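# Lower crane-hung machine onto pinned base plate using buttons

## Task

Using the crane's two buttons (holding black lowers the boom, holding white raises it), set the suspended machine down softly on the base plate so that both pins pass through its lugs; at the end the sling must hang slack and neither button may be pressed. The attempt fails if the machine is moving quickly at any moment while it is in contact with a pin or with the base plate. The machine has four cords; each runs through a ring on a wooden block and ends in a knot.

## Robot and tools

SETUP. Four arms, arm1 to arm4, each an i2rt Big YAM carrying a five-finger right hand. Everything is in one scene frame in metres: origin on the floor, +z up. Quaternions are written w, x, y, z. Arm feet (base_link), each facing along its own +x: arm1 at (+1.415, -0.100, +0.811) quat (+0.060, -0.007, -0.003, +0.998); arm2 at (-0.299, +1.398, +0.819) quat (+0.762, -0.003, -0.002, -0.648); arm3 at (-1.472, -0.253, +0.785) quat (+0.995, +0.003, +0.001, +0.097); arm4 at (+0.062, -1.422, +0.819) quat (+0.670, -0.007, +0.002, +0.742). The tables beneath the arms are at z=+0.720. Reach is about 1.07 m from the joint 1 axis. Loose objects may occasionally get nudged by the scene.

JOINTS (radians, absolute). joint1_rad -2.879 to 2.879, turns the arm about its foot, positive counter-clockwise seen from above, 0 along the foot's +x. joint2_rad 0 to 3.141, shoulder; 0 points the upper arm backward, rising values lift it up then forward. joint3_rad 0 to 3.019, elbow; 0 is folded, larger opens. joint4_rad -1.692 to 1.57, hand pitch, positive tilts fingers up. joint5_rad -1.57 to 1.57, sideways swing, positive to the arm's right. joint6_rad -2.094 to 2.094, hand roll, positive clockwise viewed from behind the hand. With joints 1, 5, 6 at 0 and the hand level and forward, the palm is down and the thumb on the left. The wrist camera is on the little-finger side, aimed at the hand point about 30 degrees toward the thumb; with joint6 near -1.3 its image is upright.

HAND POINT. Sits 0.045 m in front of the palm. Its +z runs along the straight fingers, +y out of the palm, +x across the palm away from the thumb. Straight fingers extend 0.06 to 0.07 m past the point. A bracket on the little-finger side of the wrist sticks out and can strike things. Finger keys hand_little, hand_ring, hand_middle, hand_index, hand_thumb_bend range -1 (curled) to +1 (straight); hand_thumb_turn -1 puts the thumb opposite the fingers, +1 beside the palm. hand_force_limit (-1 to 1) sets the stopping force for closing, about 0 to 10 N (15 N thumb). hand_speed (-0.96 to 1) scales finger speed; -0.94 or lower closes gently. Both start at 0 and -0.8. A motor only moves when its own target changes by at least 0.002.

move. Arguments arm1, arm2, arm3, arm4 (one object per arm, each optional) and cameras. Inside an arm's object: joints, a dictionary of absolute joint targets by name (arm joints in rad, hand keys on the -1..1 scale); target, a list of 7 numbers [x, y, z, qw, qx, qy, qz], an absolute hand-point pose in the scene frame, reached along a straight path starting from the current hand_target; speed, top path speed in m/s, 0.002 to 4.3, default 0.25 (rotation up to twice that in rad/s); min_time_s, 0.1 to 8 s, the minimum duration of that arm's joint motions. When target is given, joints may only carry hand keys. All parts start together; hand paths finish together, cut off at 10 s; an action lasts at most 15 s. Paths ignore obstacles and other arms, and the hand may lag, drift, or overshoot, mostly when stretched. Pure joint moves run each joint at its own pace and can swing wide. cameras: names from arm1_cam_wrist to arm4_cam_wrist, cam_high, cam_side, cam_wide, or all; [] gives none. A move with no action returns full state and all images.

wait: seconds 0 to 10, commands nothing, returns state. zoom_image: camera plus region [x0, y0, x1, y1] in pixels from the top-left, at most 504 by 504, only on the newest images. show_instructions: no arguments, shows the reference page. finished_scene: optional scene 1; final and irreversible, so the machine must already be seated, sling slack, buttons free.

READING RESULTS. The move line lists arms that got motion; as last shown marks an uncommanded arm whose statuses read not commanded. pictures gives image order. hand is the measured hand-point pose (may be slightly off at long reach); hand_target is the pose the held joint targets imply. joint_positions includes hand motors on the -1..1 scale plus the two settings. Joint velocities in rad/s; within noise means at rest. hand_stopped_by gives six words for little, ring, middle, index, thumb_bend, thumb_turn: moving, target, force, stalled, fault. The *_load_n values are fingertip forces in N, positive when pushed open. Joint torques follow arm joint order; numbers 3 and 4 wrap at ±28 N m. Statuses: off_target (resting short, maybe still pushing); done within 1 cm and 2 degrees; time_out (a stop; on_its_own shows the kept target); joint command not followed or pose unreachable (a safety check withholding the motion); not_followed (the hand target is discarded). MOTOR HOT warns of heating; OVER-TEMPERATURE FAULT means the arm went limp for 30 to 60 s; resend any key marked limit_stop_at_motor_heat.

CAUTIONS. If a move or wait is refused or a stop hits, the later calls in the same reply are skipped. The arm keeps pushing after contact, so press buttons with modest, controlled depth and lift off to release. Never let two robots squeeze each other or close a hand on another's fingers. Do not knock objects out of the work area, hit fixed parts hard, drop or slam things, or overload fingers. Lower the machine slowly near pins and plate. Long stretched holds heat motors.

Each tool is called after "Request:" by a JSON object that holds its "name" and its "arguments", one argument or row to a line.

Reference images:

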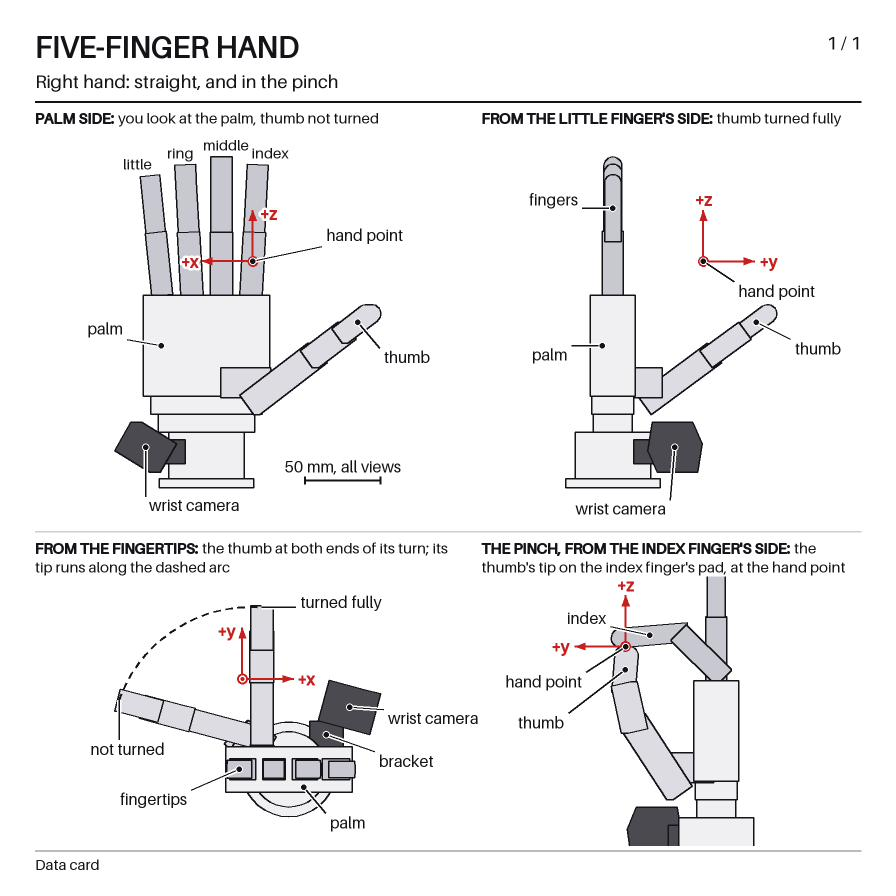

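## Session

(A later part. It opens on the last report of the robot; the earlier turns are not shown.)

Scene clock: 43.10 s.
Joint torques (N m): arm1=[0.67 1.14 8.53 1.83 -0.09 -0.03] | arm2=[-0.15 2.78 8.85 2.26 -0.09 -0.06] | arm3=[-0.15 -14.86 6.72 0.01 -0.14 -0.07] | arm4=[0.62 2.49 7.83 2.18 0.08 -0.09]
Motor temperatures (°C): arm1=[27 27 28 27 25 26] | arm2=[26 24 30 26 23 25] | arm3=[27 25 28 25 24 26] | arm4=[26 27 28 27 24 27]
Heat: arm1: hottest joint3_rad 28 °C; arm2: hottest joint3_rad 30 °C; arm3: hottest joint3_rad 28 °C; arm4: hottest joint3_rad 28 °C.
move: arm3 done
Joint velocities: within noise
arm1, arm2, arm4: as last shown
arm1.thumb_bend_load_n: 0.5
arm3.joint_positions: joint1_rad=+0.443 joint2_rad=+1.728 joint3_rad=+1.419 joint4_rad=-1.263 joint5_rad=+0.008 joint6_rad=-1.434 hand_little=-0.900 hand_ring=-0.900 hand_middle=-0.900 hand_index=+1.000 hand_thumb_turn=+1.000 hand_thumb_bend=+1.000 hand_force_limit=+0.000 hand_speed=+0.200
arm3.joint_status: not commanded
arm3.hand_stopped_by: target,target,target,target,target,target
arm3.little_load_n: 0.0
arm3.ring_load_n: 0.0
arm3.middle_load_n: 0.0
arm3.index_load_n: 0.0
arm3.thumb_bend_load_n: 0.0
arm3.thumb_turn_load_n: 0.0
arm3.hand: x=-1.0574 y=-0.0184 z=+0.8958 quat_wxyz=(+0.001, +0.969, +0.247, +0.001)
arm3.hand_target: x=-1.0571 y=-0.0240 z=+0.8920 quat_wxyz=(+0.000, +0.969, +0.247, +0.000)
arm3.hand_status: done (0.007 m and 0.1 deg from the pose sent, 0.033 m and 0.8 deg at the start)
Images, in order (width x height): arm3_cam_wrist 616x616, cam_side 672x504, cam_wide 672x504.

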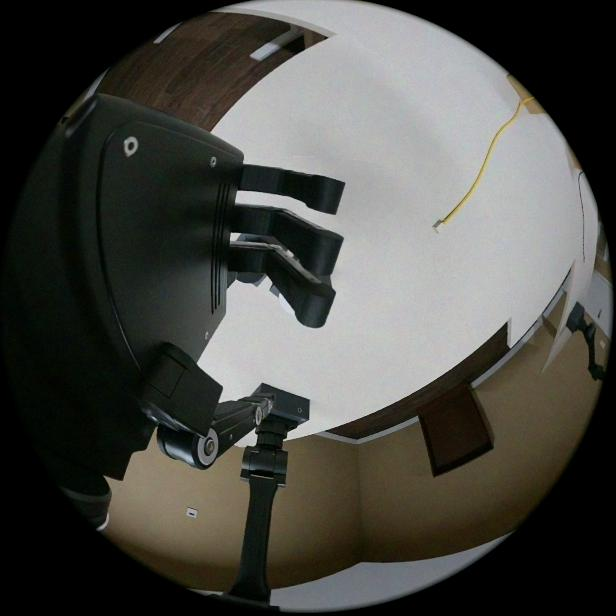

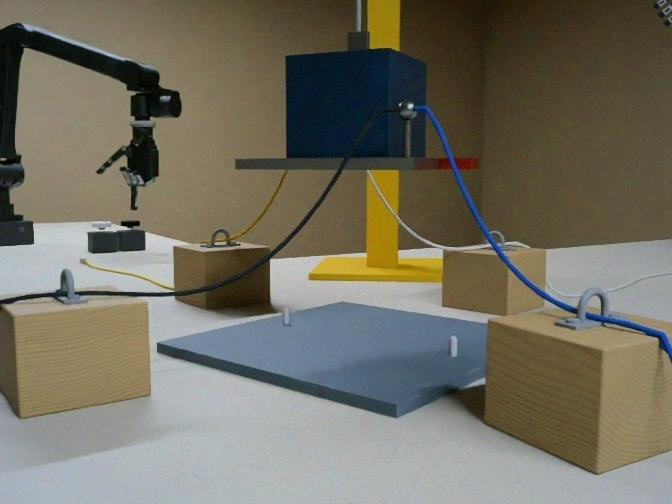

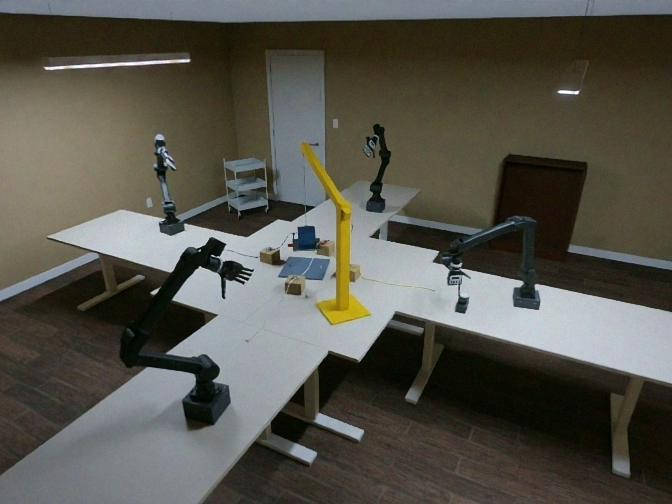

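Request:
{"name": "move", "arguments": {
  "arm3": {"target": [-1.083, -0.016, 0.880, 0, 0.9689, 0.2474, 0], "speed": 0.2},
  "cameras": ["arm3_cam_wrist", "cam_side", "cam_wide"]
}}

Request:
{"name": "zoom_image", "arguments": {
  "camera": "arm3_cam_wrist",
  "region": [200, 200, 360, 360]
}}

Request:
{"name": "zoom_image", "arguments": {
  "camera": "cam_side",
  "region": [60, 140, 180, 260]
}}

Request:
{"name": "zoom_image", "arguments": {
  "camera": "cam_wide",
  "region": [430, 250, 500, 320]
}}

Scene clock: 45.70 s.
Joint torques (N m): arm1=[0.85 1.55 8.5 1.84 -0.08 -0.02] | arm2=[-0.15 2.73 8.85 2.26 -0.09 -0.05] | arm3=[1.38 -14.27 6.54 -0.02 -0.12 0.13] | arm4=[0.5 2.55 7.84 2.25 0.07 -0.08]
Motor temperatures (°C): arm1=[27 27 28 27 25 26] | arm2=[26 24 30 26 23 25] | arm3=[27 25 28 25 24 26] | arm4=[26 27 28 27 24 27]
Heat: arm1: hottest joint3_rad 28 °C; arm2: hottest joint3_rad 30 °C; arm3: hottest joint3_rad 28 °C; arm4: hottest joint3_rad 28 °C.
move: arm3 done
Joint velocities: within noise
arm1, arm2, arm4: as last shown
arm1.thumb_bend_load_n: 0.0
arm3.joint_positions: joint1_rad=+0.470 joint2_rad=+1.700 joint3_rad=+1.348 joint4_rad=-1.220 joint5_rad=+0.007 joint6_rad=-1.410 hand_little=-0.900 hand_ring=-0.900 hand_middle=-0.900 hand_index=+1.000 hand_thumb_turn=+1.000 hand_thumb_bend=+1.000 hand_force_limit=+0.000 hand_speed=+0.200
arm3.joint_status: not commanded
arm3.hand_stopped_by: target,target,target,target,target,target
arm3.little_load_n: 0.0
arm3.ring_load_n: 0.0
arm3.middle_load_n: 0.0
arm3.index_load_n: 0.0
arm3.thumb_bend_load_n: 0.0
arm3.thumb_turn_load_n: 0.0
arm3.hand: x=-1.0778 y=-0.0170 z=+0.8836 quat_wxyz=(+0.001, +0.969, +0.249, +0.000)
arm3.hand_target: x=-1.0830 y=-0.0159 z=+0.8801 quat_wxyz=(+0.000, +0.969, +0.247, +0.000)
arm3.hand_status: done (0.006 m and 0.2 deg from the pose sent, 0.030 m and 0.1 deg at the start)
arm4.little_load_n: 0.5
Images, in order (width x height): arm3_cam_wrist 616x616, cam_side 672x504, cam_wide 672x504.

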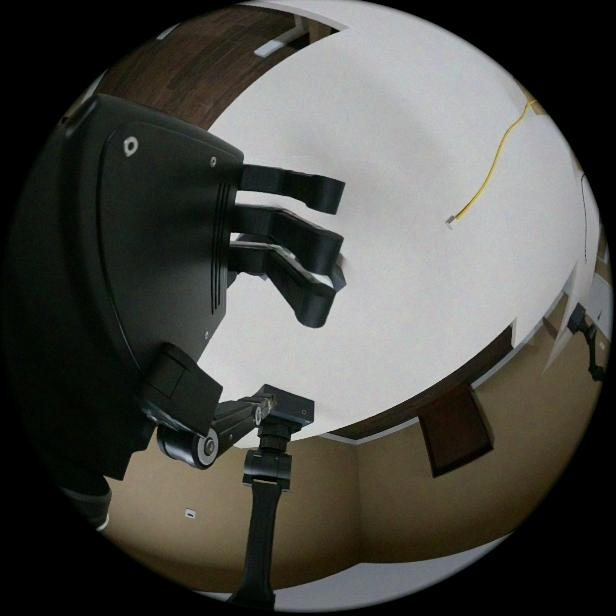

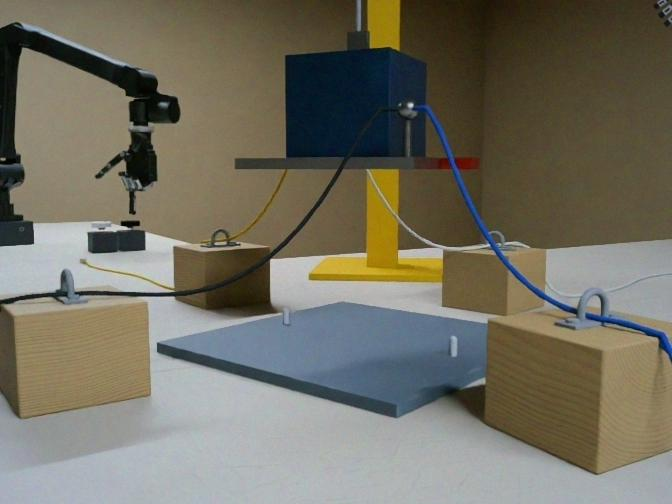

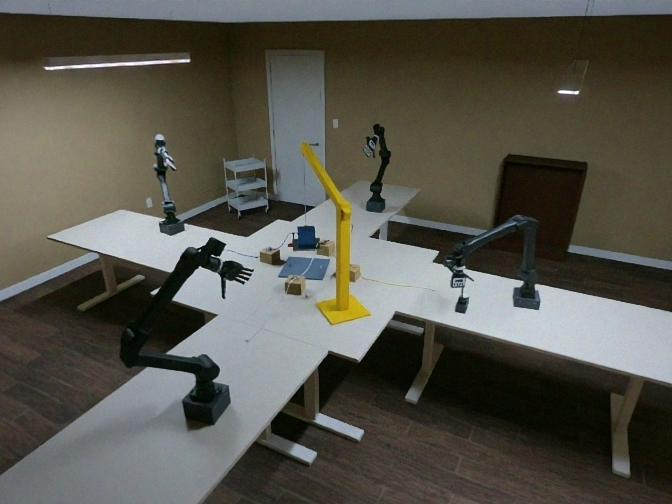

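Scaled by 3.150 from the camera's image (finer frame: 880x880).

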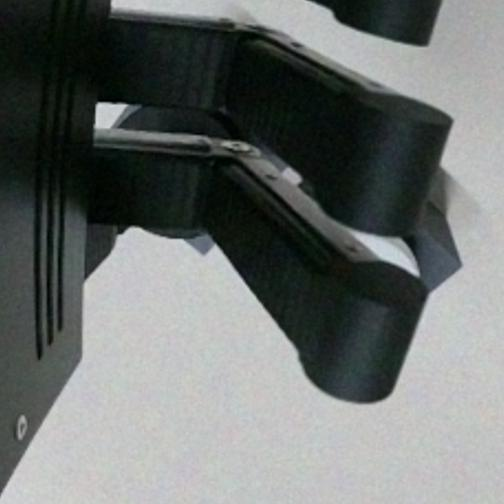

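Scaled by 4.200 from the camera's image (finer frame: 960x720).

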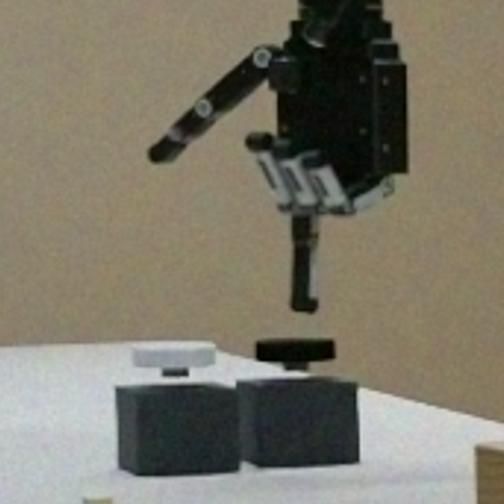

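Scaled by 7.200 from the camera's image (finer frame: 960x720).

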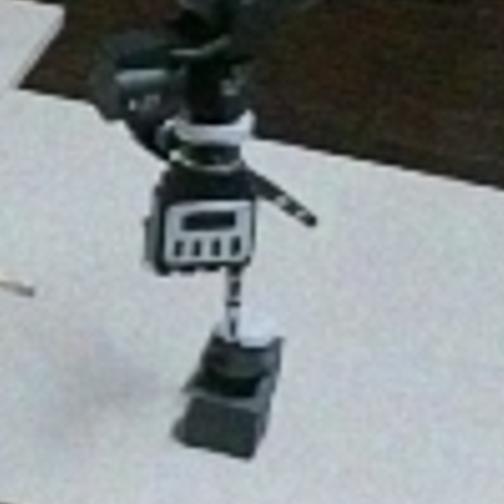

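Request:
{"name": "move", "arguments": {
  "arm3": {"target": [-1.091, -0.018, 0.862, 0, 0.9689, 0.2474, 0], "speed": 0.1},
  "cameras": ["cam_side", "cam_high"]
}}

Request:
{"name": "zoom_image", "arguments": {
  "camera": "cam_side",
  "region": [60, 140, 180, 260]
}}

Request:
{"name": "move", "arguments": {
  "arm3": {"target": [-1.091, -0.018, 0.852, 0, 0.9689, 0.2474, 0], "speed": 0.1},
  "cameras": ["cam_side"]
}}

Request:
{"name": "zoom_image", "arguments": {
  "camera": "cam_side",
  "region": [60, 140, 180, 260]
}}

Request:
{"name": "move", "arguments": {
  "arm3": {"target": [-1.091, -0.018, 0.882, 0, 0.9689, 0.2474, 0], "speed": 0.1},
  "cameras": ["cam_side", "cam_high"]
}}

Scene clock: 47.73 s.
Joint torques (N m): arm1=[0.85 1.14 8.59 1.81 -0.1 -0.01] | arm2=[-0.15 2.78 8.84 2.28 -0.08 -0.05] | arm3=[1.67 -13.86 6.39 0.06 -0.11 0.13] | arm4=[0.62 2.49 7.86 2.25 0.07 -0.09]
Motor temperatures (°C): arm1=[27 27 28 27 25 26] | arm2=[26 24 30 26 23 25] | arm3=[27 25 28 25 24 26] | arm4=[26 27 28 27 24 27]
Heat: arm1: hottest joint3_rad 28 °C; arm2: hottest joint3_rad 30 °C; arm3: hottest joint3_rad 28 °C; arm4: hottest joint3_rad 28 °C.
move: arm3 done
Joint velocities: within noise
arm1, arm2, arm4: as last shown
arm3.joint_positions: joint1_rad=+0.472 joint2_rad=+1.697 joint3_rad=+1.297 joint4_rad=-1.171 joint5_rad=+0.007 joint6_rad=-1.403 hand_little=-0.900 hand_ring=-0.900 hand_middle=-0.900 hand_index=+1.000 hand_thumb_turn=+1.000 hand_thumb_bend=+1.000 hand_force_limit=+0.000 hand_speed=+0.200
arm3.joint_status: not commanded
arm3.hand_stopped_by: target,target,target,target,target,target
arm3.little_load_n: 0.0
arm3.ring_load_n: 0.0
arm3.middle_load_n: 0.5
arm3.index_load_n: 0.0
arm3.thumb_bend_load_n: 0.0
arm3.thumb_turn_load_n: 0.0
arm3.hand: x=-1.0846 y=-0.0207 z=+0.8670 quat_wxyz=(+0.000, +0.969, +0.246, +0.001)
arm3.hand_target: x=-1.0909 y=-0.0181 z=+0.8621 quat_wxyz=(+0.000, +0.969, +0.247, +0.000)
arm3.hand_status: done (0.009 m and 0.2 deg from the pose sent, 0.025 m and 0.2 deg at the start)
arm4.little_load_n: 0.0
arm4.middle_load_n: -0.5
pictures: cam_high, cam_side
Images, in order (width x height): cam_high 672x504, cam_side 672x504.

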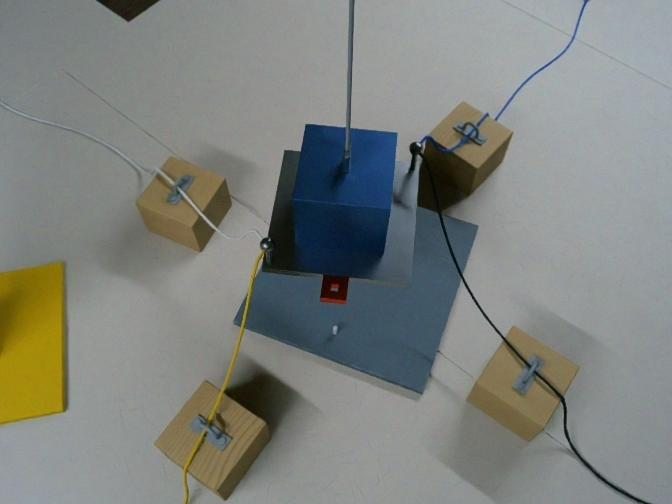

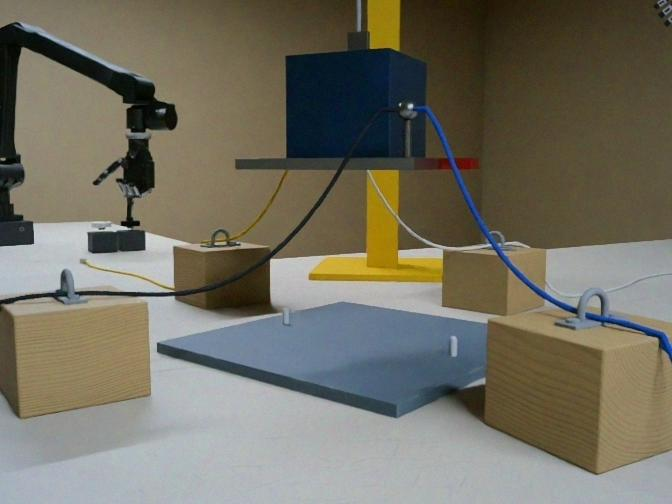

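Scaled by 4.200 from the camera's image (finer frame: 960x720).

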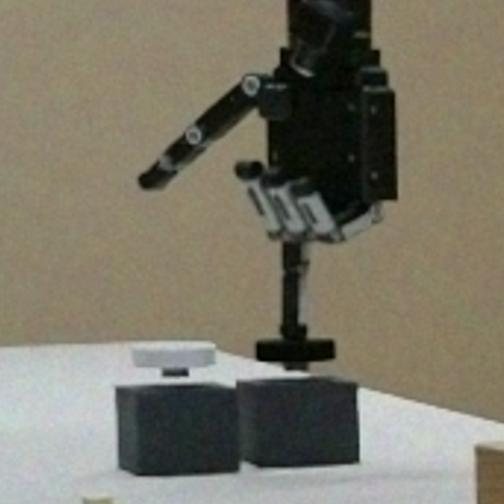

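Scene clock: 48.70 s.
Joint torques (N m): arm1=[0.91 1.32 8.57 1.73 -0.09 -0.03] | arm2=[-0.09 2.78 8.84 2.26 -0.09 -0.05] | arm3=[1.67 -12.86 5.93 0.47 -0.11 0.12] | arm4=[0.67 2.67 7.84 2.21 0.07 -0.09]
Motor temperatures (°C): arm1=[27 27 28 27 25 26] | arm2=[26 24 30 26 23 25] | arm3=[27 25 28 25 24 26] | arm4=[26 27 28 27 24 27]
Heat: arm1: hottest joint3_rad 28 °C; arm2: hottest joint3_rad 30 °C; arm3: hottest joint3_rad 28 °C; arm4: hottest joint3_rad 28 °C.
move: arm3 off_target
Joint velocities: within noise
arm1.joint_positions: joint1_rad=-0.521 joint2_rad=+0.630 joint3_rad=+1.464 joint4_rad=-1.295 joint5_rad=-0.225 joint6_rad=-0.905 hand_little=+1.000 hand_ring=+1.000 hand_middle=+1.000 hand_index=+1.000 hand_thumb_turn=+1.000 hand_thumb_bend=+1.000 hand_force_limit=+0.000 hand_speed=-0.800
arm1.joint_status: not commanded
arm1.hand_stopped_by: target,target,target,target,target,target
arm1.little_load_n: 0.0
arm1.ring_load_n: 0.0
arm1.middle_load_n: 0.0
arm1.index_load_n: 0.0
arm1.thumb_bend_load_n: 0.0
arm1.thumb_turn_load_n: 0.0
arm1.hand: x=+1.2165 y=+0.0209 z=+1.3254 quat_wxyz=(-0.518, +0.466, +0.711, -0.097)
arm1.hand_target: x=+1.2170 y=+0.0204 z=+1.3365 quat_wxyz=(-0.530, +0.460, +0.706, -0.097)
arm1.hand_status: not commanded
arm2.joint_positions: joint1_rad=-0.560 joint2_rad=+0.644 joint3_rad=+1.382 joint4_rad=-1.427 joint5_rad=-0.193 joint6_rad=-1.343 hand_little=+1.000 hand_ring=+1.000 hand_middle=+1.000 hand_index=+1.000 hand_thumb_turn=+1.000 hand_thumb_bend=+1.000 hand_force_limit=+0.000 hand_speed=-0.800
arm2.joint_status: not commanded
arm2.hand_stopped_by: target,target,target,target,target,target
arm2.little_load_n: 0.0
arm2.ring_load_n: 0.0
arm2.middle_load_n: 0.0
arm2.index_load_n: 0.0
arm2.thumb_bend_load_n: 0.0
arm2.thumb_turn_load_n: 0.0
arm2.hand: x=-0.3999 y=+1.1979 z=+1.2811 quat_wxyz=(+0.270, +0.445, -0.782, +0.343)
arm2.hand_target: x=-0.4001 y=+1.1975 z=+1.2925 quat_wxyz=(+0.280, +0.444, -0.776, +0.350)
arm2.hand_status: not commanded
arm3.joint_positions: joint1_rad=+0.473 joint2_rad=+1.695 joint3_rad=+1.289 joint4_rad=-1.156 joint5_rad=+0.007 joint6_rad=-1.403 hand_little=-0.900 hand_ring=-0.900 hand_middle=-0.900 hand_index=+1.000 hand_thumb_turn=+1.000 hand_thumb_bend=+1.000 hand_force_limit=+0.000 hand_speed=+0.200
arm3.joint_status: not commanded
arm3.hand_stopped_by: target,target,target,target,target,target
arm3.little_load_n: 0.0
arm3.ring_load_n: 0.0
arm3.middle_load_n: 0.0
arm3.index_load_n: 0.0
arm3.thumb_bend_load_n: 0.0
arm3.thumb_turn_load_n: 0.0
arm3.hand: x=-1.0845 y=-0.0201 z=+0.8644 quat_wxyz=(-0.001, +0.969, +0.247, +0.005)
arm3.hand_target: x=-1.0912 y=-0.0182 z=+0.8523 quat_wxyz=(+0.000, +0.969, +0.247, +0.000)
arm3.hand_status: off_target (0.014 m and 0.6 deg from the pose sent, 0.016 m and 0.2 deg at the start)
arm4.joint_positions: joint1_rad=-0.003 joint2_rad=+0.559 joint3_rad=+1.400 joint4_rad=-1.350 joint5_rad=+0.145 joint6_rad=-1.047 hand_little=+1.000 hand_ring=+1.000 hand_middle=+1.000 hand_index=+1.000 hand_thumb_turn=+1.000 hand_thumb_bend=+1.000 hand_force_limit=+0.000 hand_speed=-0.800
arm4.joint_status: not commanded
arm4.hand_stopped_by: target,target,target,target,target,target
arm4.little_load_n: 0.0
arm4.ring_load_n: 0.0
arm4.middle_load_n: 0.0
arm4.index_load_n: 0.0
arm4.thumb_bend_load_n: 0.0
arm4.thumb_turn_load_n: 0.0
arm4.hand: x=+0.1043 y=-1.2194 z=+1.3136 quat_wxyz=(-0.415, +0.744, +0.438, +0.286)
arm4.hand_target: x=+0.1043 y=-1.2200 z=+1.3237 quat_wxyz=(-0.425, +0.739, +0.434, +0.291)
arm4.hand_status: not commanded
Images, in order (width x height): cam_side 672x504.

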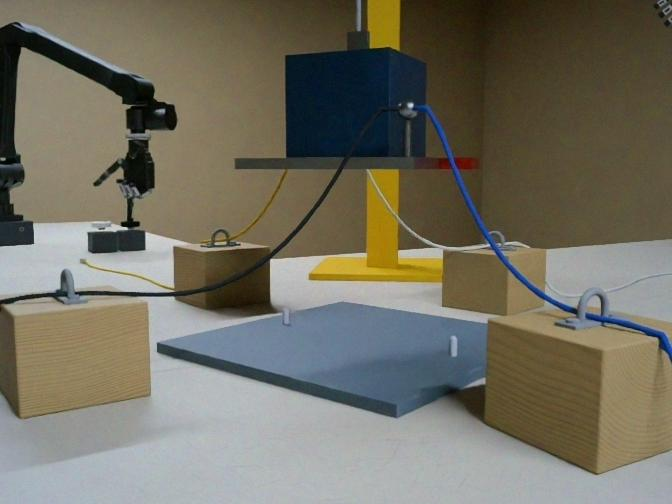

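Scaled by 4.200 from the camera's image (finer frame: 960x720).

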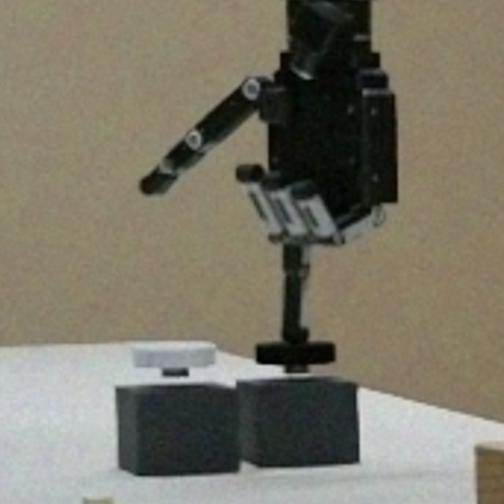

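Scene clock: 49.67 s.
Joint torques (N m): arm1=[0.79 1.38 8.55 1.81 -0.08 -0.01] | arm2=[-0.15 2.78 8.85 2.26 -0.09 -0.05] | arm3=[1.67 -13.57 9.06 -0.87 -0.11 0.14] | arm4=[0.5 2.67 7.87 2.21 0.07 -0.08]
Motor temperatures (°C): arm1=[27 27 28 27 25 26] | arm2=[26 24 30 26 23 25] | arm3=[27 25 28 25 24 26] | arm4=[26 27 28 27 24 27]
Heat: arm1: hottest joint3_rad 28 °C; arm2: hottest joint3_rad 30 °C; arm3: hottest joint3_rad 28 °C; arm4: hottest joint3_rad 28 °C.
move: arm3 off_target
Joint velocities: within noise
arm1, arm2, arm4: as last shown
arm3.joint_positions: joint1_rad=+0.473 joint2_rad=+1.677 joint3_rad=+1.289 joint4_rad=-1.198 joint5_rad=+0.007 joint6_rad=-1.403 hand_little=-0.900 hand_ring=-0.900 hand_middle=-0.900 hand_index=+1.000 hand_thumb_turn=+1.000 hand_thumb_bend=+1.000 hand_force_limit=+0.000 hand_speed=+0.200
arm3.joint_status: not commanded
arm3.hand_stopped_by: target,target,target,target,target,target
arm3.little_load_n: 0.0
arm3.ring_load_n: 0.0
arm3.middle_load_n: 0.0
arm3.index_load_n: 0.0
arm3.thumb_bend_load_n: 0.0
arm3.thumb_turn_load_n: 0.0
arm3.hand: x=-1.0925 y=-0.0264 z=+0.8739 quat_wxyz=(+0.003, +0.969, +0.247, -0.006)
arm3.hand_target: x=-1.0911 y=-0.0181 z=+0.8819 quat_wxyz=(+0.000, +0.969, +0.247, +0.000)
arm3.hand_status: off_target (0.012 m and 0.8 deg from the pose sent, 0.019 m and 0.6 deg at the start)
arm4.index_load_n: -0.5
pictures: cam_high, cam_side
Images, in order (width x height): cam_high 672x504, cam_side 672x504.

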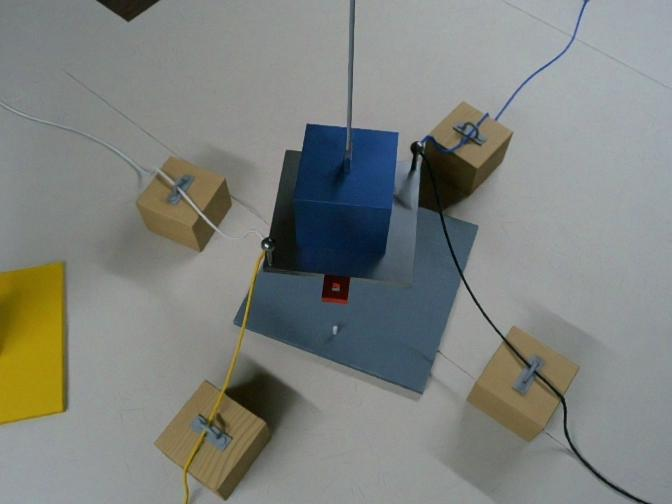

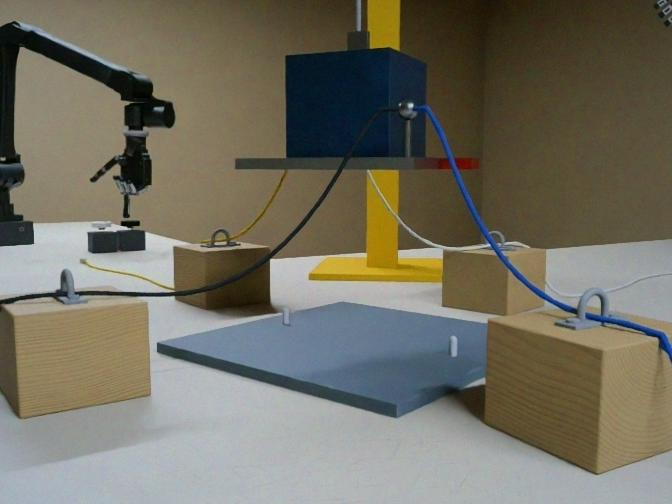

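Request:
{"name": "move", "arguments": {
  "arm3": {"target": [-1.094, -0.020, 0.846, 0, 0.9689, 0.2474, 0], "speed": 0.1},
  "cameras": []
}}

Request:
{"name": "move", "arguments": {
  "arm3": {"target": [-1.094, -0.020, 0.836, 0, 0.9689, 0.2474, 0], "speed": 0.1},
  "cameras": ["cam_side"]
}}

Request:
{"name": "zoom_image", "arguments": {
  "camera": "cam_side",
  "region": [60, 140, 180, 260]
}}

Request:
{"name": "wait", "arguments": {
  "seconds": 1,
  "cameras": ["cam_side", "cam_high"]
}}

Request:
{"name": "move", "arguments": {
  "arm3": {"target": [-1.091, -0.018, 0.882, 0, 0.9689, 0.2474, 0], "speed": 0.1},
  "cameras": ["cam_side"]
}}

Scene clock: 51.40 s.
Joint torques (N m): arm1=[0.32 1.44 8.57 1.77 -0.08 -0.02] | arm2=[-0.15 2.73 8.84 2.26 -0.09 -0.05] | arm3=[1.67 -11.52 5.96 0.25 -0.09 0.13] | arm4=[0.5 2.55 7.86 2.19 0.08 -0.08]
Motor temperatures (°C): arm1=[27 27 28 27 25 26] | arm2=[26 24 31 26 23 25] | arm3=[27 25 28 25 24 26] | arm4=[26 27 28 27 24 27]
Heat: arm1: hottest joint3_rad 28 °C; arm2: hottest joint3_rad 31 °C; arm3: hottest joint3_rad 28 °C; arm4: hottest joint3_rad 28 °C.
move: arm3 off_target
Joint velocities: within noise
arm1, arm2, arm4: as last shown
arm3.joint_positions: joint1_rad=+0.473 joint2_rad=+1.678 joint3_rad=+1.268 joint4_rad=-1.132 joint5_rad=+0.007 joint6_rad=-1.402 hand_little=-0.900 hand_ring=-0.900 hand_middle=-0.900 hand_index=+1.000 hand_thumb_turn=+1.000 hand_thumb_bend=+1.000 hand_force_limit=+0.000 hand_speed=+0.200
arm3.joint_status: not commanded
arm3.hand_stopped_by: target,target,target,target,target,target
arm3.little_load_n: -0.5
arm3.ring_load_n: 0.0
arm3.middle_load_n: 0.0
arm3.index_load_n: 0.0
arm3.thumb_bend_load_n: 0.0
arm3.thumb_turn_load_n: 0.0
arm3.hand: x=-1.0855 y=-0.0208 z=+0.8645 quat_wxyz=(-0.006, +0.969, +0.246, +0.014)
arm3.hand_target: x=-1.0943 y=-0.0205 z=+0.8466 quat_wxyz=(+0.000, +0.969, +0.247, +0.000)
arm3.hand_status: off_target (0.020 m and 1.8 deg from the pose sent, 0.029 m and 0.8 deg at the start)
arm4.index_load_n: 0.0

Scene clock: 52.37 s.
Joint torques (N m): arm1=[0.44 1.38 8.51 1.8 -0.08 -0.03] | arm2=[-0.09 2.78 8.84 2.26 -0.09 -0.05] | arm3=[1.55 -10.64 5.6 0.64 -0.07 0.12] | arm4=[0.44 2.43 7.83 2.19 0.07 -0.08]
Motor temperatures (°C): arm1=[27 27 28 27 25 26] | arm2=[26 24 31 26 23 25] | arm3=[27 25 28 25 24 26] | arm4=[26 27 28 27 24 27]
Heat: arm1: hottest joint3_rad 28 °C; arm2: hottest joint3_rad 31 °C; arm3: hottest joint3_rad 28 °C; arm4: hottest joint3_rad 28 °C.
move: arm3 off_target
Joint velocities: within noise
arm1, arm2, arm4: as last shown
arm1.index_load_n: -0.5
arm3.joint_positions: joint1_rad=+0.473 joint2_rad=+1.678 joint3_rad=+1.259 joint4_rad=-1.118 joint5_rad=+0.006 joint6_rad=-1.402 hand_little=-0.900 hand_ring=-0.900 hand_middle=-0.900 hand_index=+1.000 hand_thumb_turn=+1.000 hand_thumb_bend=+1.000 hand_force_limit=+0.000 hand_speed=+0.200
arm3.joint_status: not commanded
arm3.hand_stopped_by: target,target,target,target,target,target
arm3.little_load_n: 0.0
arm3.ring_load_n: 0.0
arm3.middle_load_n: 0.0
arm3.index_load_n: 0.0
arm3.thumb_bend_load_n: 0.0
arm3.thumb_turn_load_n: 0.0
arm3.hand: x=-1.0857 y=-0.0206 z=+0.8611 quat_wxyz=(-0.007, +0.969, +0.246, +0.016)
arm3.hand_target: x=-1.0947 y=-0.0208 z=+0.8369 quat_wxyz=(+0.000, +0.969, +0.247, +0.000)
arm3.hand_status: off_target (0.026 m and 2.0 deg from the pose sent, 0.030 m and 1.8 deg at the start)
arm4.thumb_turn_load_n: -0.5
Images, in order (width x height): cam_side 672x504.

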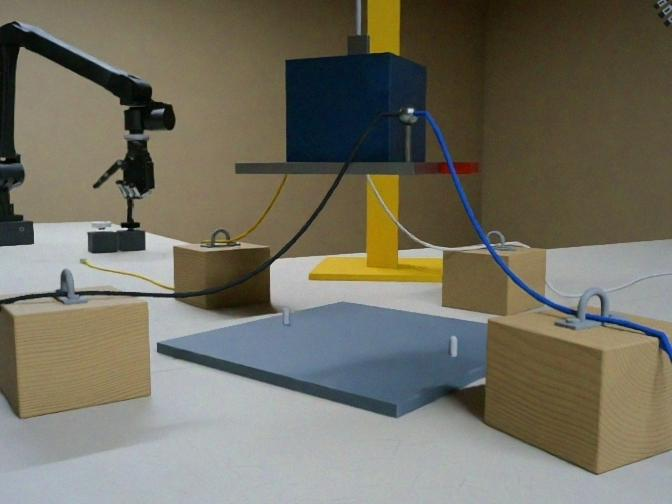

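Scaled by 4.200 from the camera's image (finer frame: 960x720).

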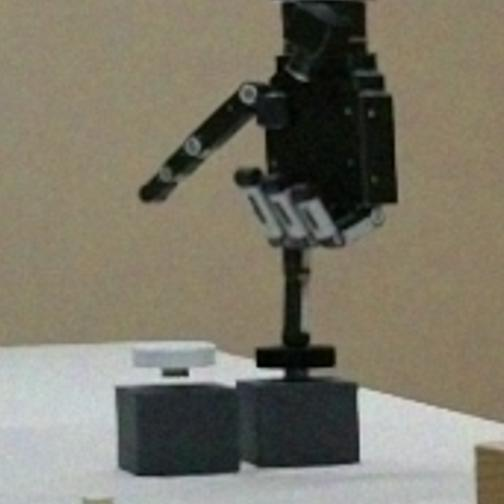

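Scene clock: 53.37 s.
Joint torques (N m): arm1=[0.62 1.14 8.59 1.76 -0.07 -0.01] | arm2=[-0.09 2.78 8.85 2.25 -0.09 -0.06] | arm3=[1.61 -10.58 5.59 0.64 -0.06 0.12] | arm4=[0.5 2.61 7.86 2.22 0.07 -0.08]
Motor temperatures (°C): arm1=[27 27 28 27 25 26] | arm2=[26 24 31 26 23 25] | arm3=[27 25 28 25 24 26] | arm4=[26 27 28 27 24 27]
Heat: arm1: hottest joint3_rad 28 °C; arm2: hottest joint3_rad 31 °C; arm3: hottest joint3_rad 28 °C; arm4: hottest joint3_rad 28 °C.
Joint velocities: within noise
arm1.joint_positions: joint1_rad=-0.521 joint2_rad=+0.630 joint3_rad=+1.464 joint4_rad=-1.295 joint5_rad=-0.225 joint6_rad=-0.905 hand_little=+1.000 hand_ring=+1.000 hand_middle=+1.000 hand_index=+1.000 hand_thumb_turn=+1.000 hand_thumb_bend=+1.000 hand_force_limit=+0.000 hand_speed=-0.800
arm1.joint_status: not commanded
arm1.hand_stopped_by: target,target,target,target,target,target
arm1.little_load_n: 0.0
arm1.ring_load_n: 0.0
arm1.middle_load_n: 0.0
arm1.index_load_n: 0.0
arm1.thumb_bend_load_n: 0.0
arm1.thumb_turn_load_n: 0.0
arm1.hand: x=+1.2165 y=+0.0209 z=+1.3254 quat_wxyz=(-0.518, +0.466, +0.711, -0.097)
arm1.hand_target: x=+1.2170 y=+0.0204 z=+1.3365 quat_wxyz=(-0.530, +0.460, +0.706, -0.097)
arm1.hand_status: not commanded
arm2.joint_positions: joint1_rad=-0.560 joint2_rad=+0.644 joint3_rad=+1.382 joint4_rad=-1.427 joint5_rad=-0.193 joint6_rad=-1.343 hand_little=+1.000 hand_ring=+1.000 hand_middle=+1.000 hand_index=+1.000 hand_thumb_turn=+1.000 hand_thumb_bend=+1.000 hand_force_limit=+0.000 hand_speed=-0.800
arm2.joint_status: not commanded
arm2.hand_stopped_by: target,target,target,target,target,target
arm2.little_load_n: -0.5
arm2.ring_load_n: 0.0
arm2.middle_load_n: 0.0
arm2.index_load_n: 0.0
arm2.thumb_bend_load_n: 0.0
arm2.thumb_turn_load_n: 0.0
arm2.hand: x=-0.3999 y=+1.1979 z=+1.2811 quat_wxyz=(+0.270, +0.445, -0.782, +0.343)
arm2.hand_target: x=-0.4001 y=+1.1975 z=+1.2925 quat_wxyz=(+0.280, +0.444, -0.776, +0.350)
arm2.hand_status: not commanded
arm3.joint_positions: joint1_rad=+0.473 joint2_rad=+1.678 joint3_rad=+1.259 joint4_rad=-1.118 joint5_rad=+0.006 joint6_rad=-1.402 hand_little=-0.900 hand_ring=-0.900 hand_middle=-0.900 hand_index=+1.000 hand_thumb_turn=+1.000 hand_thumb_bend=+1.000 hand_force_limit=+0.000 hand_speed=+0.200
arm3.joint_status: not commanded
arm3.hand_stopped_by: target,target,target,target,target,target
arm3.little_load_n: 0.0
arm3.ring_load_n: 0.0
arm3.middle_load_n: 0.0
arm3.index_load_n: 0.0
arm3.thumb_bend_load_n: 0.0
arm3.thumb_turn_load_n: 0.0
arm3.hand: x=-1.0857 y=-0.0206 z=+0.8611 quat_wxyz=(-0.007, +0.969, +0.246, +0.016)
arm3.hand_target: x=-1.0947 y=-0.0208 z=+0.8369 quat_wxyz=(+0.000, +0.969, +0.247, +0.000)
arm3.hand_status: off_target (0.026 m and 2.0 deg from the pose sent, 0.030 m and 1.8 deg at the start)
arm4.joint_positions: joint1_rad=-0.003 joint2_rad=+0.559 joint3_rad=+1.400 joint4_rad=-1.350 joint5_rad=+0.145 joint6_rad=-1.047 hand_little=+1.000 hand_ring=+1.000 hand_middle=+1.000 hand_index=+1.000 hand_thumb_turn=+1.000 hand_thumb_bend=+1.000 hand_force_limit=+0.000 hand_speed=-0.800
arm4.joint_status: not commanded
arm4.hand_stopped_by: target,target,target,target,target,target
arm4.little_load_n: 0.0
arm4.ring_load_n: 0.0
arm4.middle_load_n: 0.0
arm4.index_load_n: 0.0
arm4.thumb_bend_load_n: 0.0
arm4.thumb_turn_load_n: 0.0
arm4.hand: x=+0.1043 y=-1.2194 z=+1.3136 quat_wxyz=(-0.415, +0.744, +0.438, +0.286)
arm4.hand_target: x=+0.1043 y=-1.2200 z=+1.3237 quat_wxyz=(-0.425, +0.739, +0.434, +0.291)
arm4.hand_status: not commanded
wait: 1.00 s; at rest by 0.27 s
pictures: cam_high, cam_side
Images, in order (width x height): cam_high 672x504, cam_side 672x504.

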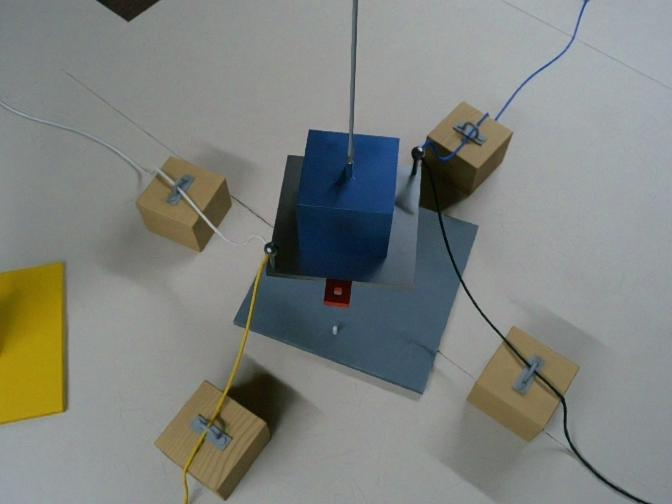

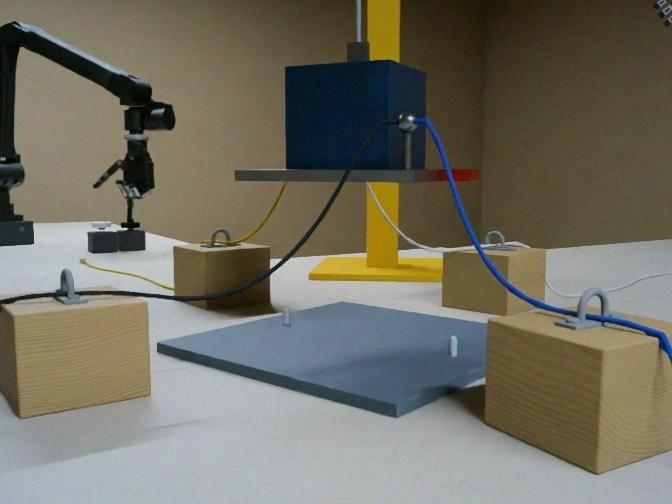

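Scene clock: 54.33 s.
Joint torques (N m): arm1=[0.56 1.49 8.54 1.73 -0.07 -0.02] | arm2=[-0.15 2.73 8.85 2.26 -0.09 -0.05] | arm3=[1.61 -13.27 10.3 -0.9 -0.09 0.12] | arm4=[0.5 2.43 7.83 2.21 0.08 -0.07]
Motor temperatures (°C): arm1=[27 27 28 27 25 26] | arm2=[26 24 31 26 23 25] | arm3=[27 25 28 25 24 26] | arm4=[26 27 28 27 24 27]
Heat: arm1: hottest joint3_rad 28 °C; arm2: hottest joint3_rad 31 °C; arm3: hottest joint3_rad 28 °C; arm4: hottest joint3_rad 28 °C.
move: arm3 off_target
Joint velocities: within noise
arm1, arm2, arm4: as last shown
arm1.middle_load_n: -0.5
arm2.little_load_n: 0.0
arm3.joint_positions: joint1_rad=+0.473 joint2_rad=+1.673 joint3_rad=+1.269 joint4_rad=-1.198 joint5_rad=+0.006 joint6_rad=-1.402 hand_little=-0.900 hand_ring=-0.900 hand_middle=-0.900 hand_index=+1.000 hand_thumb_turn=+1.000 hand_thumb_bend=+1.000 hand_force_limit=+0.000 hand_speed=+0.200
arm3.joint_status: not commanded
arm3.hand_stopped_by: target,target,target,target,target,target
arm3.little_load_n: 0.0
arm3.ring_load_n: 0.0
arm3.middle_load_n: 0.0
arm3.index_load_n: 0.0
arm3.thumb_bend_load_n: 0.0
arm3.thumb_turn_load_n: 0.0
arm3.hand: x=-1.0990 y=-0.0312 z=+0.8695 quat_wxyz=(+0.006, +0.969, +0.246, -0.013)
arm3.hand_target: x=-1.0914 y=-0.0184 z=+0.8820 quat_wxyz=(+0.000, +0.969, +0.247, +0.000)
arm3.hand_status: off_target (0.020 m and 1.7 deg from the pose sent, 0.022 m and 2.1 deg at the start)
arm4.ring_load_n: -0.5
Images, in order (width x height): cam_side 672x504.

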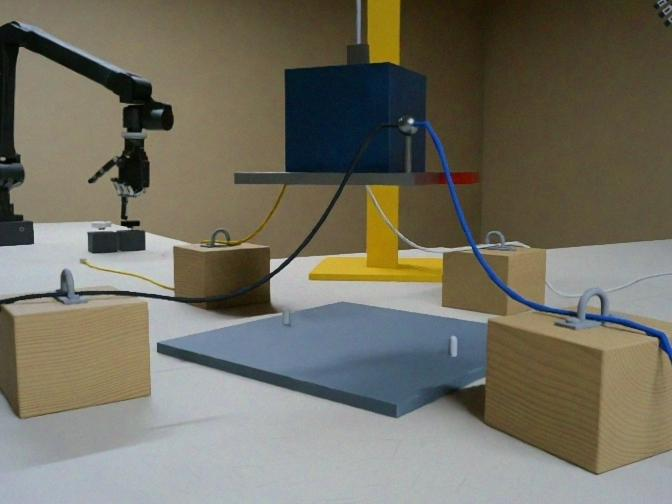

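Request:
{"name": "move", "arguments": {
  "arm3": {"target": [-1.094, -0.020, 0.836, 0, 0.9689, 0.2474, 0], "speed": 0.1},
  "cameras": []
}}

Request:
{"name": "wait", "arguments": {
  "seconds": 9,
  "cameras": ["cam_side", "cam_high"]
}}

Request:
{"name": "move", "arguments": {
  "arm3": {"target": [-1.091, -0.018, 0.882, 0, 0.9689, 0.2474, 0], "speed": 0.1},
  "cameras": ["cam_side", "cam_high"]
}}

Scene clock: 56.27 s.
Joint torques (N m): arm1=[0.67 1.32 8.51 1.8 -0.08 0] | arm2=[-0.15 2.73 8.85 2.26 -0.09 -0.05] | arm3=[1.55 -10.52 5.74 0.98 0 0.12] | arm4=[0.38 2.55 7.84 2.19 0.07 -0.08]
Motor temperatures (°C): arm1=[27 27 28 27 25 26] | arm2=[26 24 31 26 23 25] | arm3=[27 25 28 25 24 26] | arm4=[26 27 28 27 24 27]
Heat: arm1: hottest joint3_rad 28 °C; arm2: hottest joint3_rad 31 °C; arm3: hottest joint3_rad 28 °C; arm4: hottest joint3_rad 28 °C.
move: arm3 off_target
Joint velocities: within noise
arm1, arm2, arm4: as last shown
arm3.joint_positions: joint1_rad=+0.474 joint2_rad=+1.677 joint3_rad=+1.256 joint4_rad=-1.127 joint5_rad=+0.004 joint6_rad=-1.401 hand_little=-0.900 hand_ring=-0.900 hand_middle=-0.900 hand_index=+1.000 hand_thumb_turn=+1.000 hand_thumb_bend=+1.000 hand_force_limit=+0.000 hand_speed=+0.200
arm3.joint_status: not commanded
arm3.hand_stopped_by: target,target,target,target,target,target
arm3.little_load_n: 0.0
arm3.ring_load_n: 0.0
arm3.middle_load_n: 0.0
arm3.index_load_n: -1.0
arm3.thumb_bend_load_n: 0.0
arm3.thumb_turn_load_n: 0.0
arm3.hand: x=-1.0888 y=-0.0222 z=+0.8610 quat_wxyz=(-0.006, +0.969, +0.246, +0.011)
arm3.hand_target: x=-1.0948 y=-0.0208 z=+0.8369 quat_wxyz=(+0.000, +0.969, +0.247, +0.000)
arm3.hand_status: off_target (0.026 m and 1.5 deg from the pose sent, 0.036 m and 1.6 deg at the start)
arm4.ring_load_n: 0.0

Scene clock: 65.27 s.
Joint torques (N m): arm1=[0.56 1.49 8.61 1.77 -0.06 -0.03] | arm2=[-0.15 2.73 8.85 2.25 -0.09 -0.05] | arm3=[1.49 -10.58 5.74 0.98 0 0.11] | arm4=[0.5 2.61 7.83 2.25 0.08 -0.08]
Motor temperatures (°C): arm1=[27 27 29 27 25 26] | arm2=[26 24 31 26 23 25] | arm3=[27 25 28 25 24 26] | arm4=[26 27 29 27 24 27]
Heat: arm1: hottest joint3_rad 29 °C; arm2: hottest joint3_rad 31 °C; arm3: hottest joint3_rad 28 °C; arm4: hottest joint3_rad 29 °C.
Joint velocities: within noise
arm1.joint_positions: joint1_rad=-0.521 joint2_rad=+0.630 joint3_rad=+1.464 joint4_rad=-1.295 joint5_rad=-0.225 joint6_rad=-0.905 hand_little=+1.000 hand_ring=+1.000 hand_middle=+1.000 hand_index=+1.000 hand_thumb_turn=+1.000 hand_thumb_bend=+1.000 hand_force_limit=+0.000 hand_speed=-0.800
arm1.joint_status: not commanded
arm1.hand_stopped_by: target,target,target,target,target,target
arm1.little_load_n: 0.0
arm1.ring_load_n: 0.0
arm1.middle_load_n: -0.5
arm1.index_load_n: 0.0
arm1.thumb_bend_load_n: 0.0
arm1.thumb_turn_load_n: 0.0
arm1.hand: x=+1.2165 y=+0.0209 z=+1.3254 quat_wxyz=(-0.518, +0.466, +0.711, -0.097)
arm1.hand_target: x=+1.2170 y=+0.0204 z=+1.3365 quat_wxyz=(-0.530, +0.460, +0.706, -0.097)
arm1.hand_status: not commanded
arm2.joint_positions: joint1_rad=-0.560 joint2_rad=+0.644 joint3_rad=+1.382 joint4_rad=-1.427 joint5_rad=-0.193 joint6_rad=-1.343 hand_little=+1.000 hand_ring=+1.000 hand_middle=+1.000 hand_index=+1.000 hand_thumb_turn=+1.000 hand_thumb_bend=+1.000 hand_force_limit=+0.000 hand_speed=-0.800
arm2.joint_status: not commanded
arm2.hand_stopped_by: target,target,target,target,target,target
arm2.little_load_n: 0.0
arm2.ring_load_n: 0.0
arm2.middle_load_n: 0.0
arm2.index_load_n: 0.0
arm2.thumb_bend_load_n: 0.0
arm2.thumb_turn_load_n: 0.0
arm2.hand: x=-0.3999 y=+1.1979 z=+1.2811 quat_wxyz=(+0.270, +0.445, -0.782, +0.343)
arm2.hand_target: x=-0.4001 y=+1.1975 z=+1.2925 quat_wxyz=(+0.280, +0.444, -0.776, +0.350)
arm2.hand_status: not commanded
arm3.joint_positions: joint1_rad=+0.474 joint2_rad=+1.677 joint3_rad=+1.256 joint4_rad=-1.127 joint5_rad=+0.004 joint6_rad=-1.401 hand_little=-0.900 hand_ring=-0.900 hand_middle=-0.900 hand_index=+1.000 hand_thumb_turn=+1.000 hand_thumb_bend=+1.000 hand_force_limit=+0.000 hand_speed=+0.200
arm3.joint_status: not commanded
arm3.hand_stopped_by: target,target,target,target,target,target
arm3.little_load_n: 0.0
arm3.ring_load_n: 0.0
arm3.middle_load_n: 0.0
arm3.index_load_n: -1.0
arm3.thumb_bend_load_n: 0.0
arm3.thumb_turn_load_n: 0.0
arm3.hand: x=-1.0888 y=-0.0222 z=+0.8610 quat_wxyz=(-0.006, +0.969, +0.246, +0.011)
arm3.hand_target: x=-1.0948 y=-0.0208 z=+0.8369 quat_wxyz=(+0.000, +0.969, +0.247, +0.000)
arm3.hand_status: off_target (0.026 m and 1.5 deg from the pose sent, 0.036 m and 1.6 deg at the start)
arm4.joint_positions: joint1_rad=-0.003 joint2_rad=+0.559 joint3_rad=+1.400 joint4_rad=-1.350 joint5_rad=+0.145 joint6_rad=-1.047 hand_little=+1.000 hand_ring=+1.000 hand_middle=+1.000 hand_index=+1.000 hand_thumb_turn=+1.000 hand_thumb_bend=+1.000 hand_force_limit=+0.000 hand_speed=-0.800
arm4.joint_status: not commanded
arm4.hand_stopped_by: target,target,target,target,target,target
arm4.little_load_n: 0.0
arm4.ring_load_n: 0.0
arm4.middle_load_n: 0.0
arm4.index_load_n: 0.0
arm4.thumb_bend_load_n: 0.0
arm4.thumb_turn_load_n: 0.0
arm4.hand: x=+0.1043 y=-1.2194 z=+1.3136 quat_wxyz=(-0.415, +0.744, +0.438, +0.286)
arm4.hand_target: x=+0.1043 y=-1.2200 z=+1.3237 quat_wxyz=(-0.425, +0.739, +0.434, +0.291)
arm4.hand_status: not commanded
wait: 9.00 s; at rest by 0.27 s
pictures: cam_high, cam_side
Images, in order (width x height): cam_high 672x504, cam_side 672x504.

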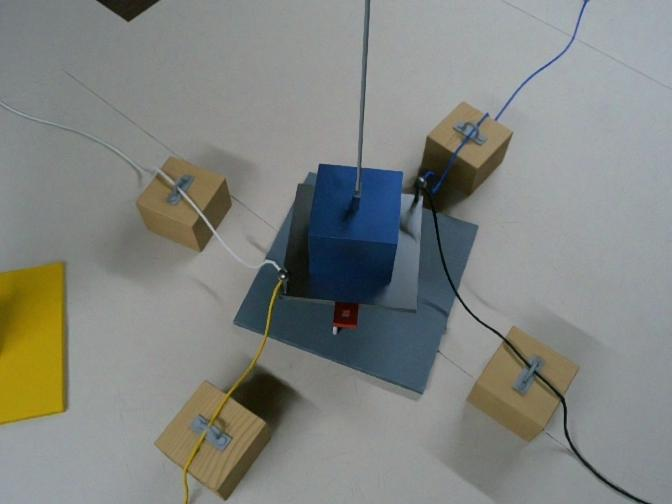

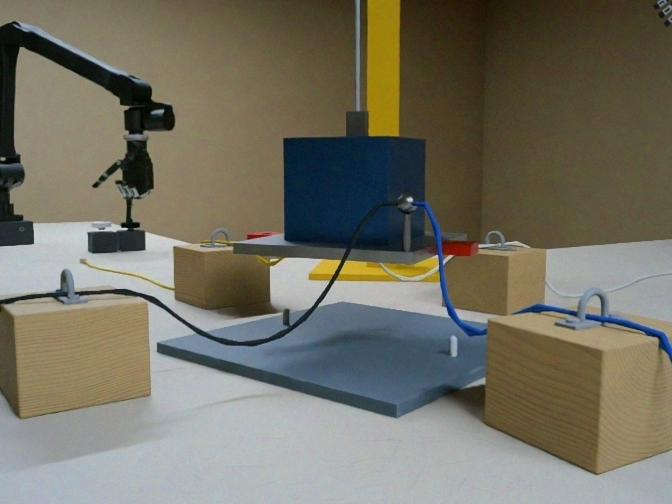

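Scene clock: 66.23 s.
Joint torques (N m): arm1=[0.79 1.73 8.53 1.76 -0.08 -0.03] | arm2=[-0.15 2.78 8.84 2.25 -0.09 -0.05] | arm3=[1.38 -13.22 10.36 -0.87 -0.05 0.12] | arm4=[0.38 2.55 7.83 2.19 0.08 -0.08]
Motor temperatures (°C): arm1=[27 27 29 27 25 26] | arm2=[26 24 31 26 23 25] | arm3=[27 25 28 25 24 26] | arm4=[26 27 29 27 24 27]
Heat: arm1: hottest joint3_rad 29 °C; arm2: hottest joint3_rad 31 °C; arm3: hottest joint3_rad 28 °C; arm4: hottest joint3_rad 29 °C.
move: arm3 off_target
Joint velocities: within noise
arm1, arm2, arm4: as last shown
arm1.middle_load_n: 0.0
arm1.thumb_turn_load_n: -0.5
arm2.little_load_n: 0.5
arm3.joint_positions: joint1_rad=+0.474 joint2_rad=+1.672 joint3_rad=+1.269 joint4_rad=-1.197 joint5_rad=+0.005 joint6_rad=-1.401 hand_little=-0.900 hand_ring=-0.900 hand_middle=-0.900 hand_index=+1.000 hand_thumb_turn=+1.000 hand_thumb_bend=+1.000 hand_force_limit=+0.000 hand_speed=+0.200
arm3.joint_status: not commanded
arm3.hand_stopped_by: target,target,target,target,target,target
arm3.little_load_n: 0.0
arm3.ring_load_n: 0.0
arm3.middle_load_n: 0.5
arm3.index_load_n: 0.0
arm3.thumb_bend_load_n: 0.0
arm3.thumb_turn_load_n: 0.0
arm3.hand: x=-1.0993 y=-0.0306 z=+0.8696 quat_wxyz=(+0.005, +0.969, +0.246, -0.013)
arm3.hand_target: x=-1.0915 y=-0.0184 z=+0.8820 quat_wxyz=(+0.000, +0.969, +0.247, +0.000)
arm3.hand_status: off_target (0.020 m and 1.6 deg from the pose sent, 0.021 m and 1.5 deg at the start)
arm4.little_load_n: -0.5
pictures: cam_high, cam_side
Images, in order (width x height): cam_high 672x504, cam_side 672x504.

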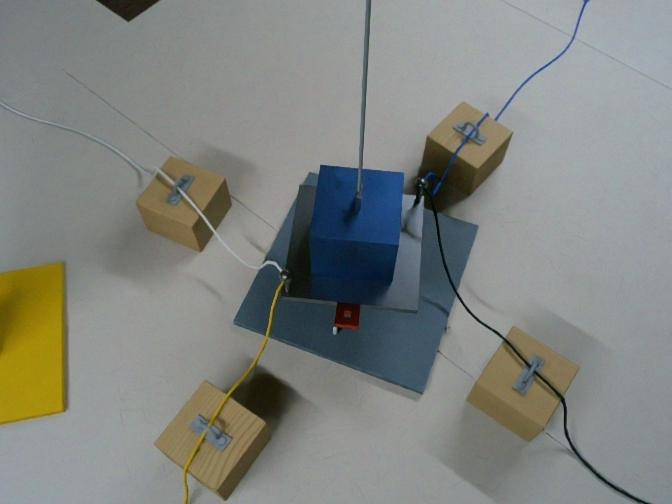

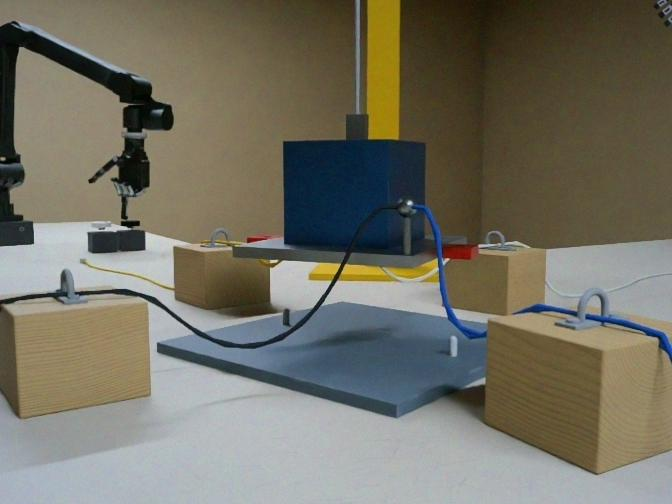

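Request:
{"name": "zoom_image", "arguments": {
  "camera": "cam_high",
  "region": [220, 150, 490, 400]
}}

Request:
{"name": "zoom_image", "arguments": {
  "camera": "cam_side",
  "region": [150, 190, 520, 430]
}}

Scaled by 1.867 from the camera's image (finer frame: 960x720).

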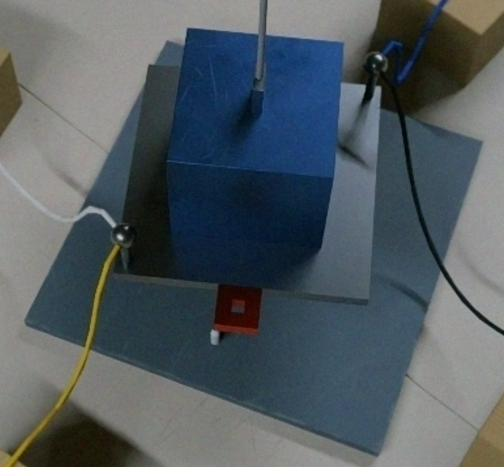

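Scaled by 1.362 from the camera's image (finer frame: 960x720).

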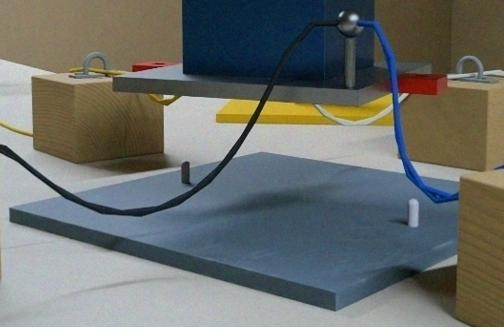

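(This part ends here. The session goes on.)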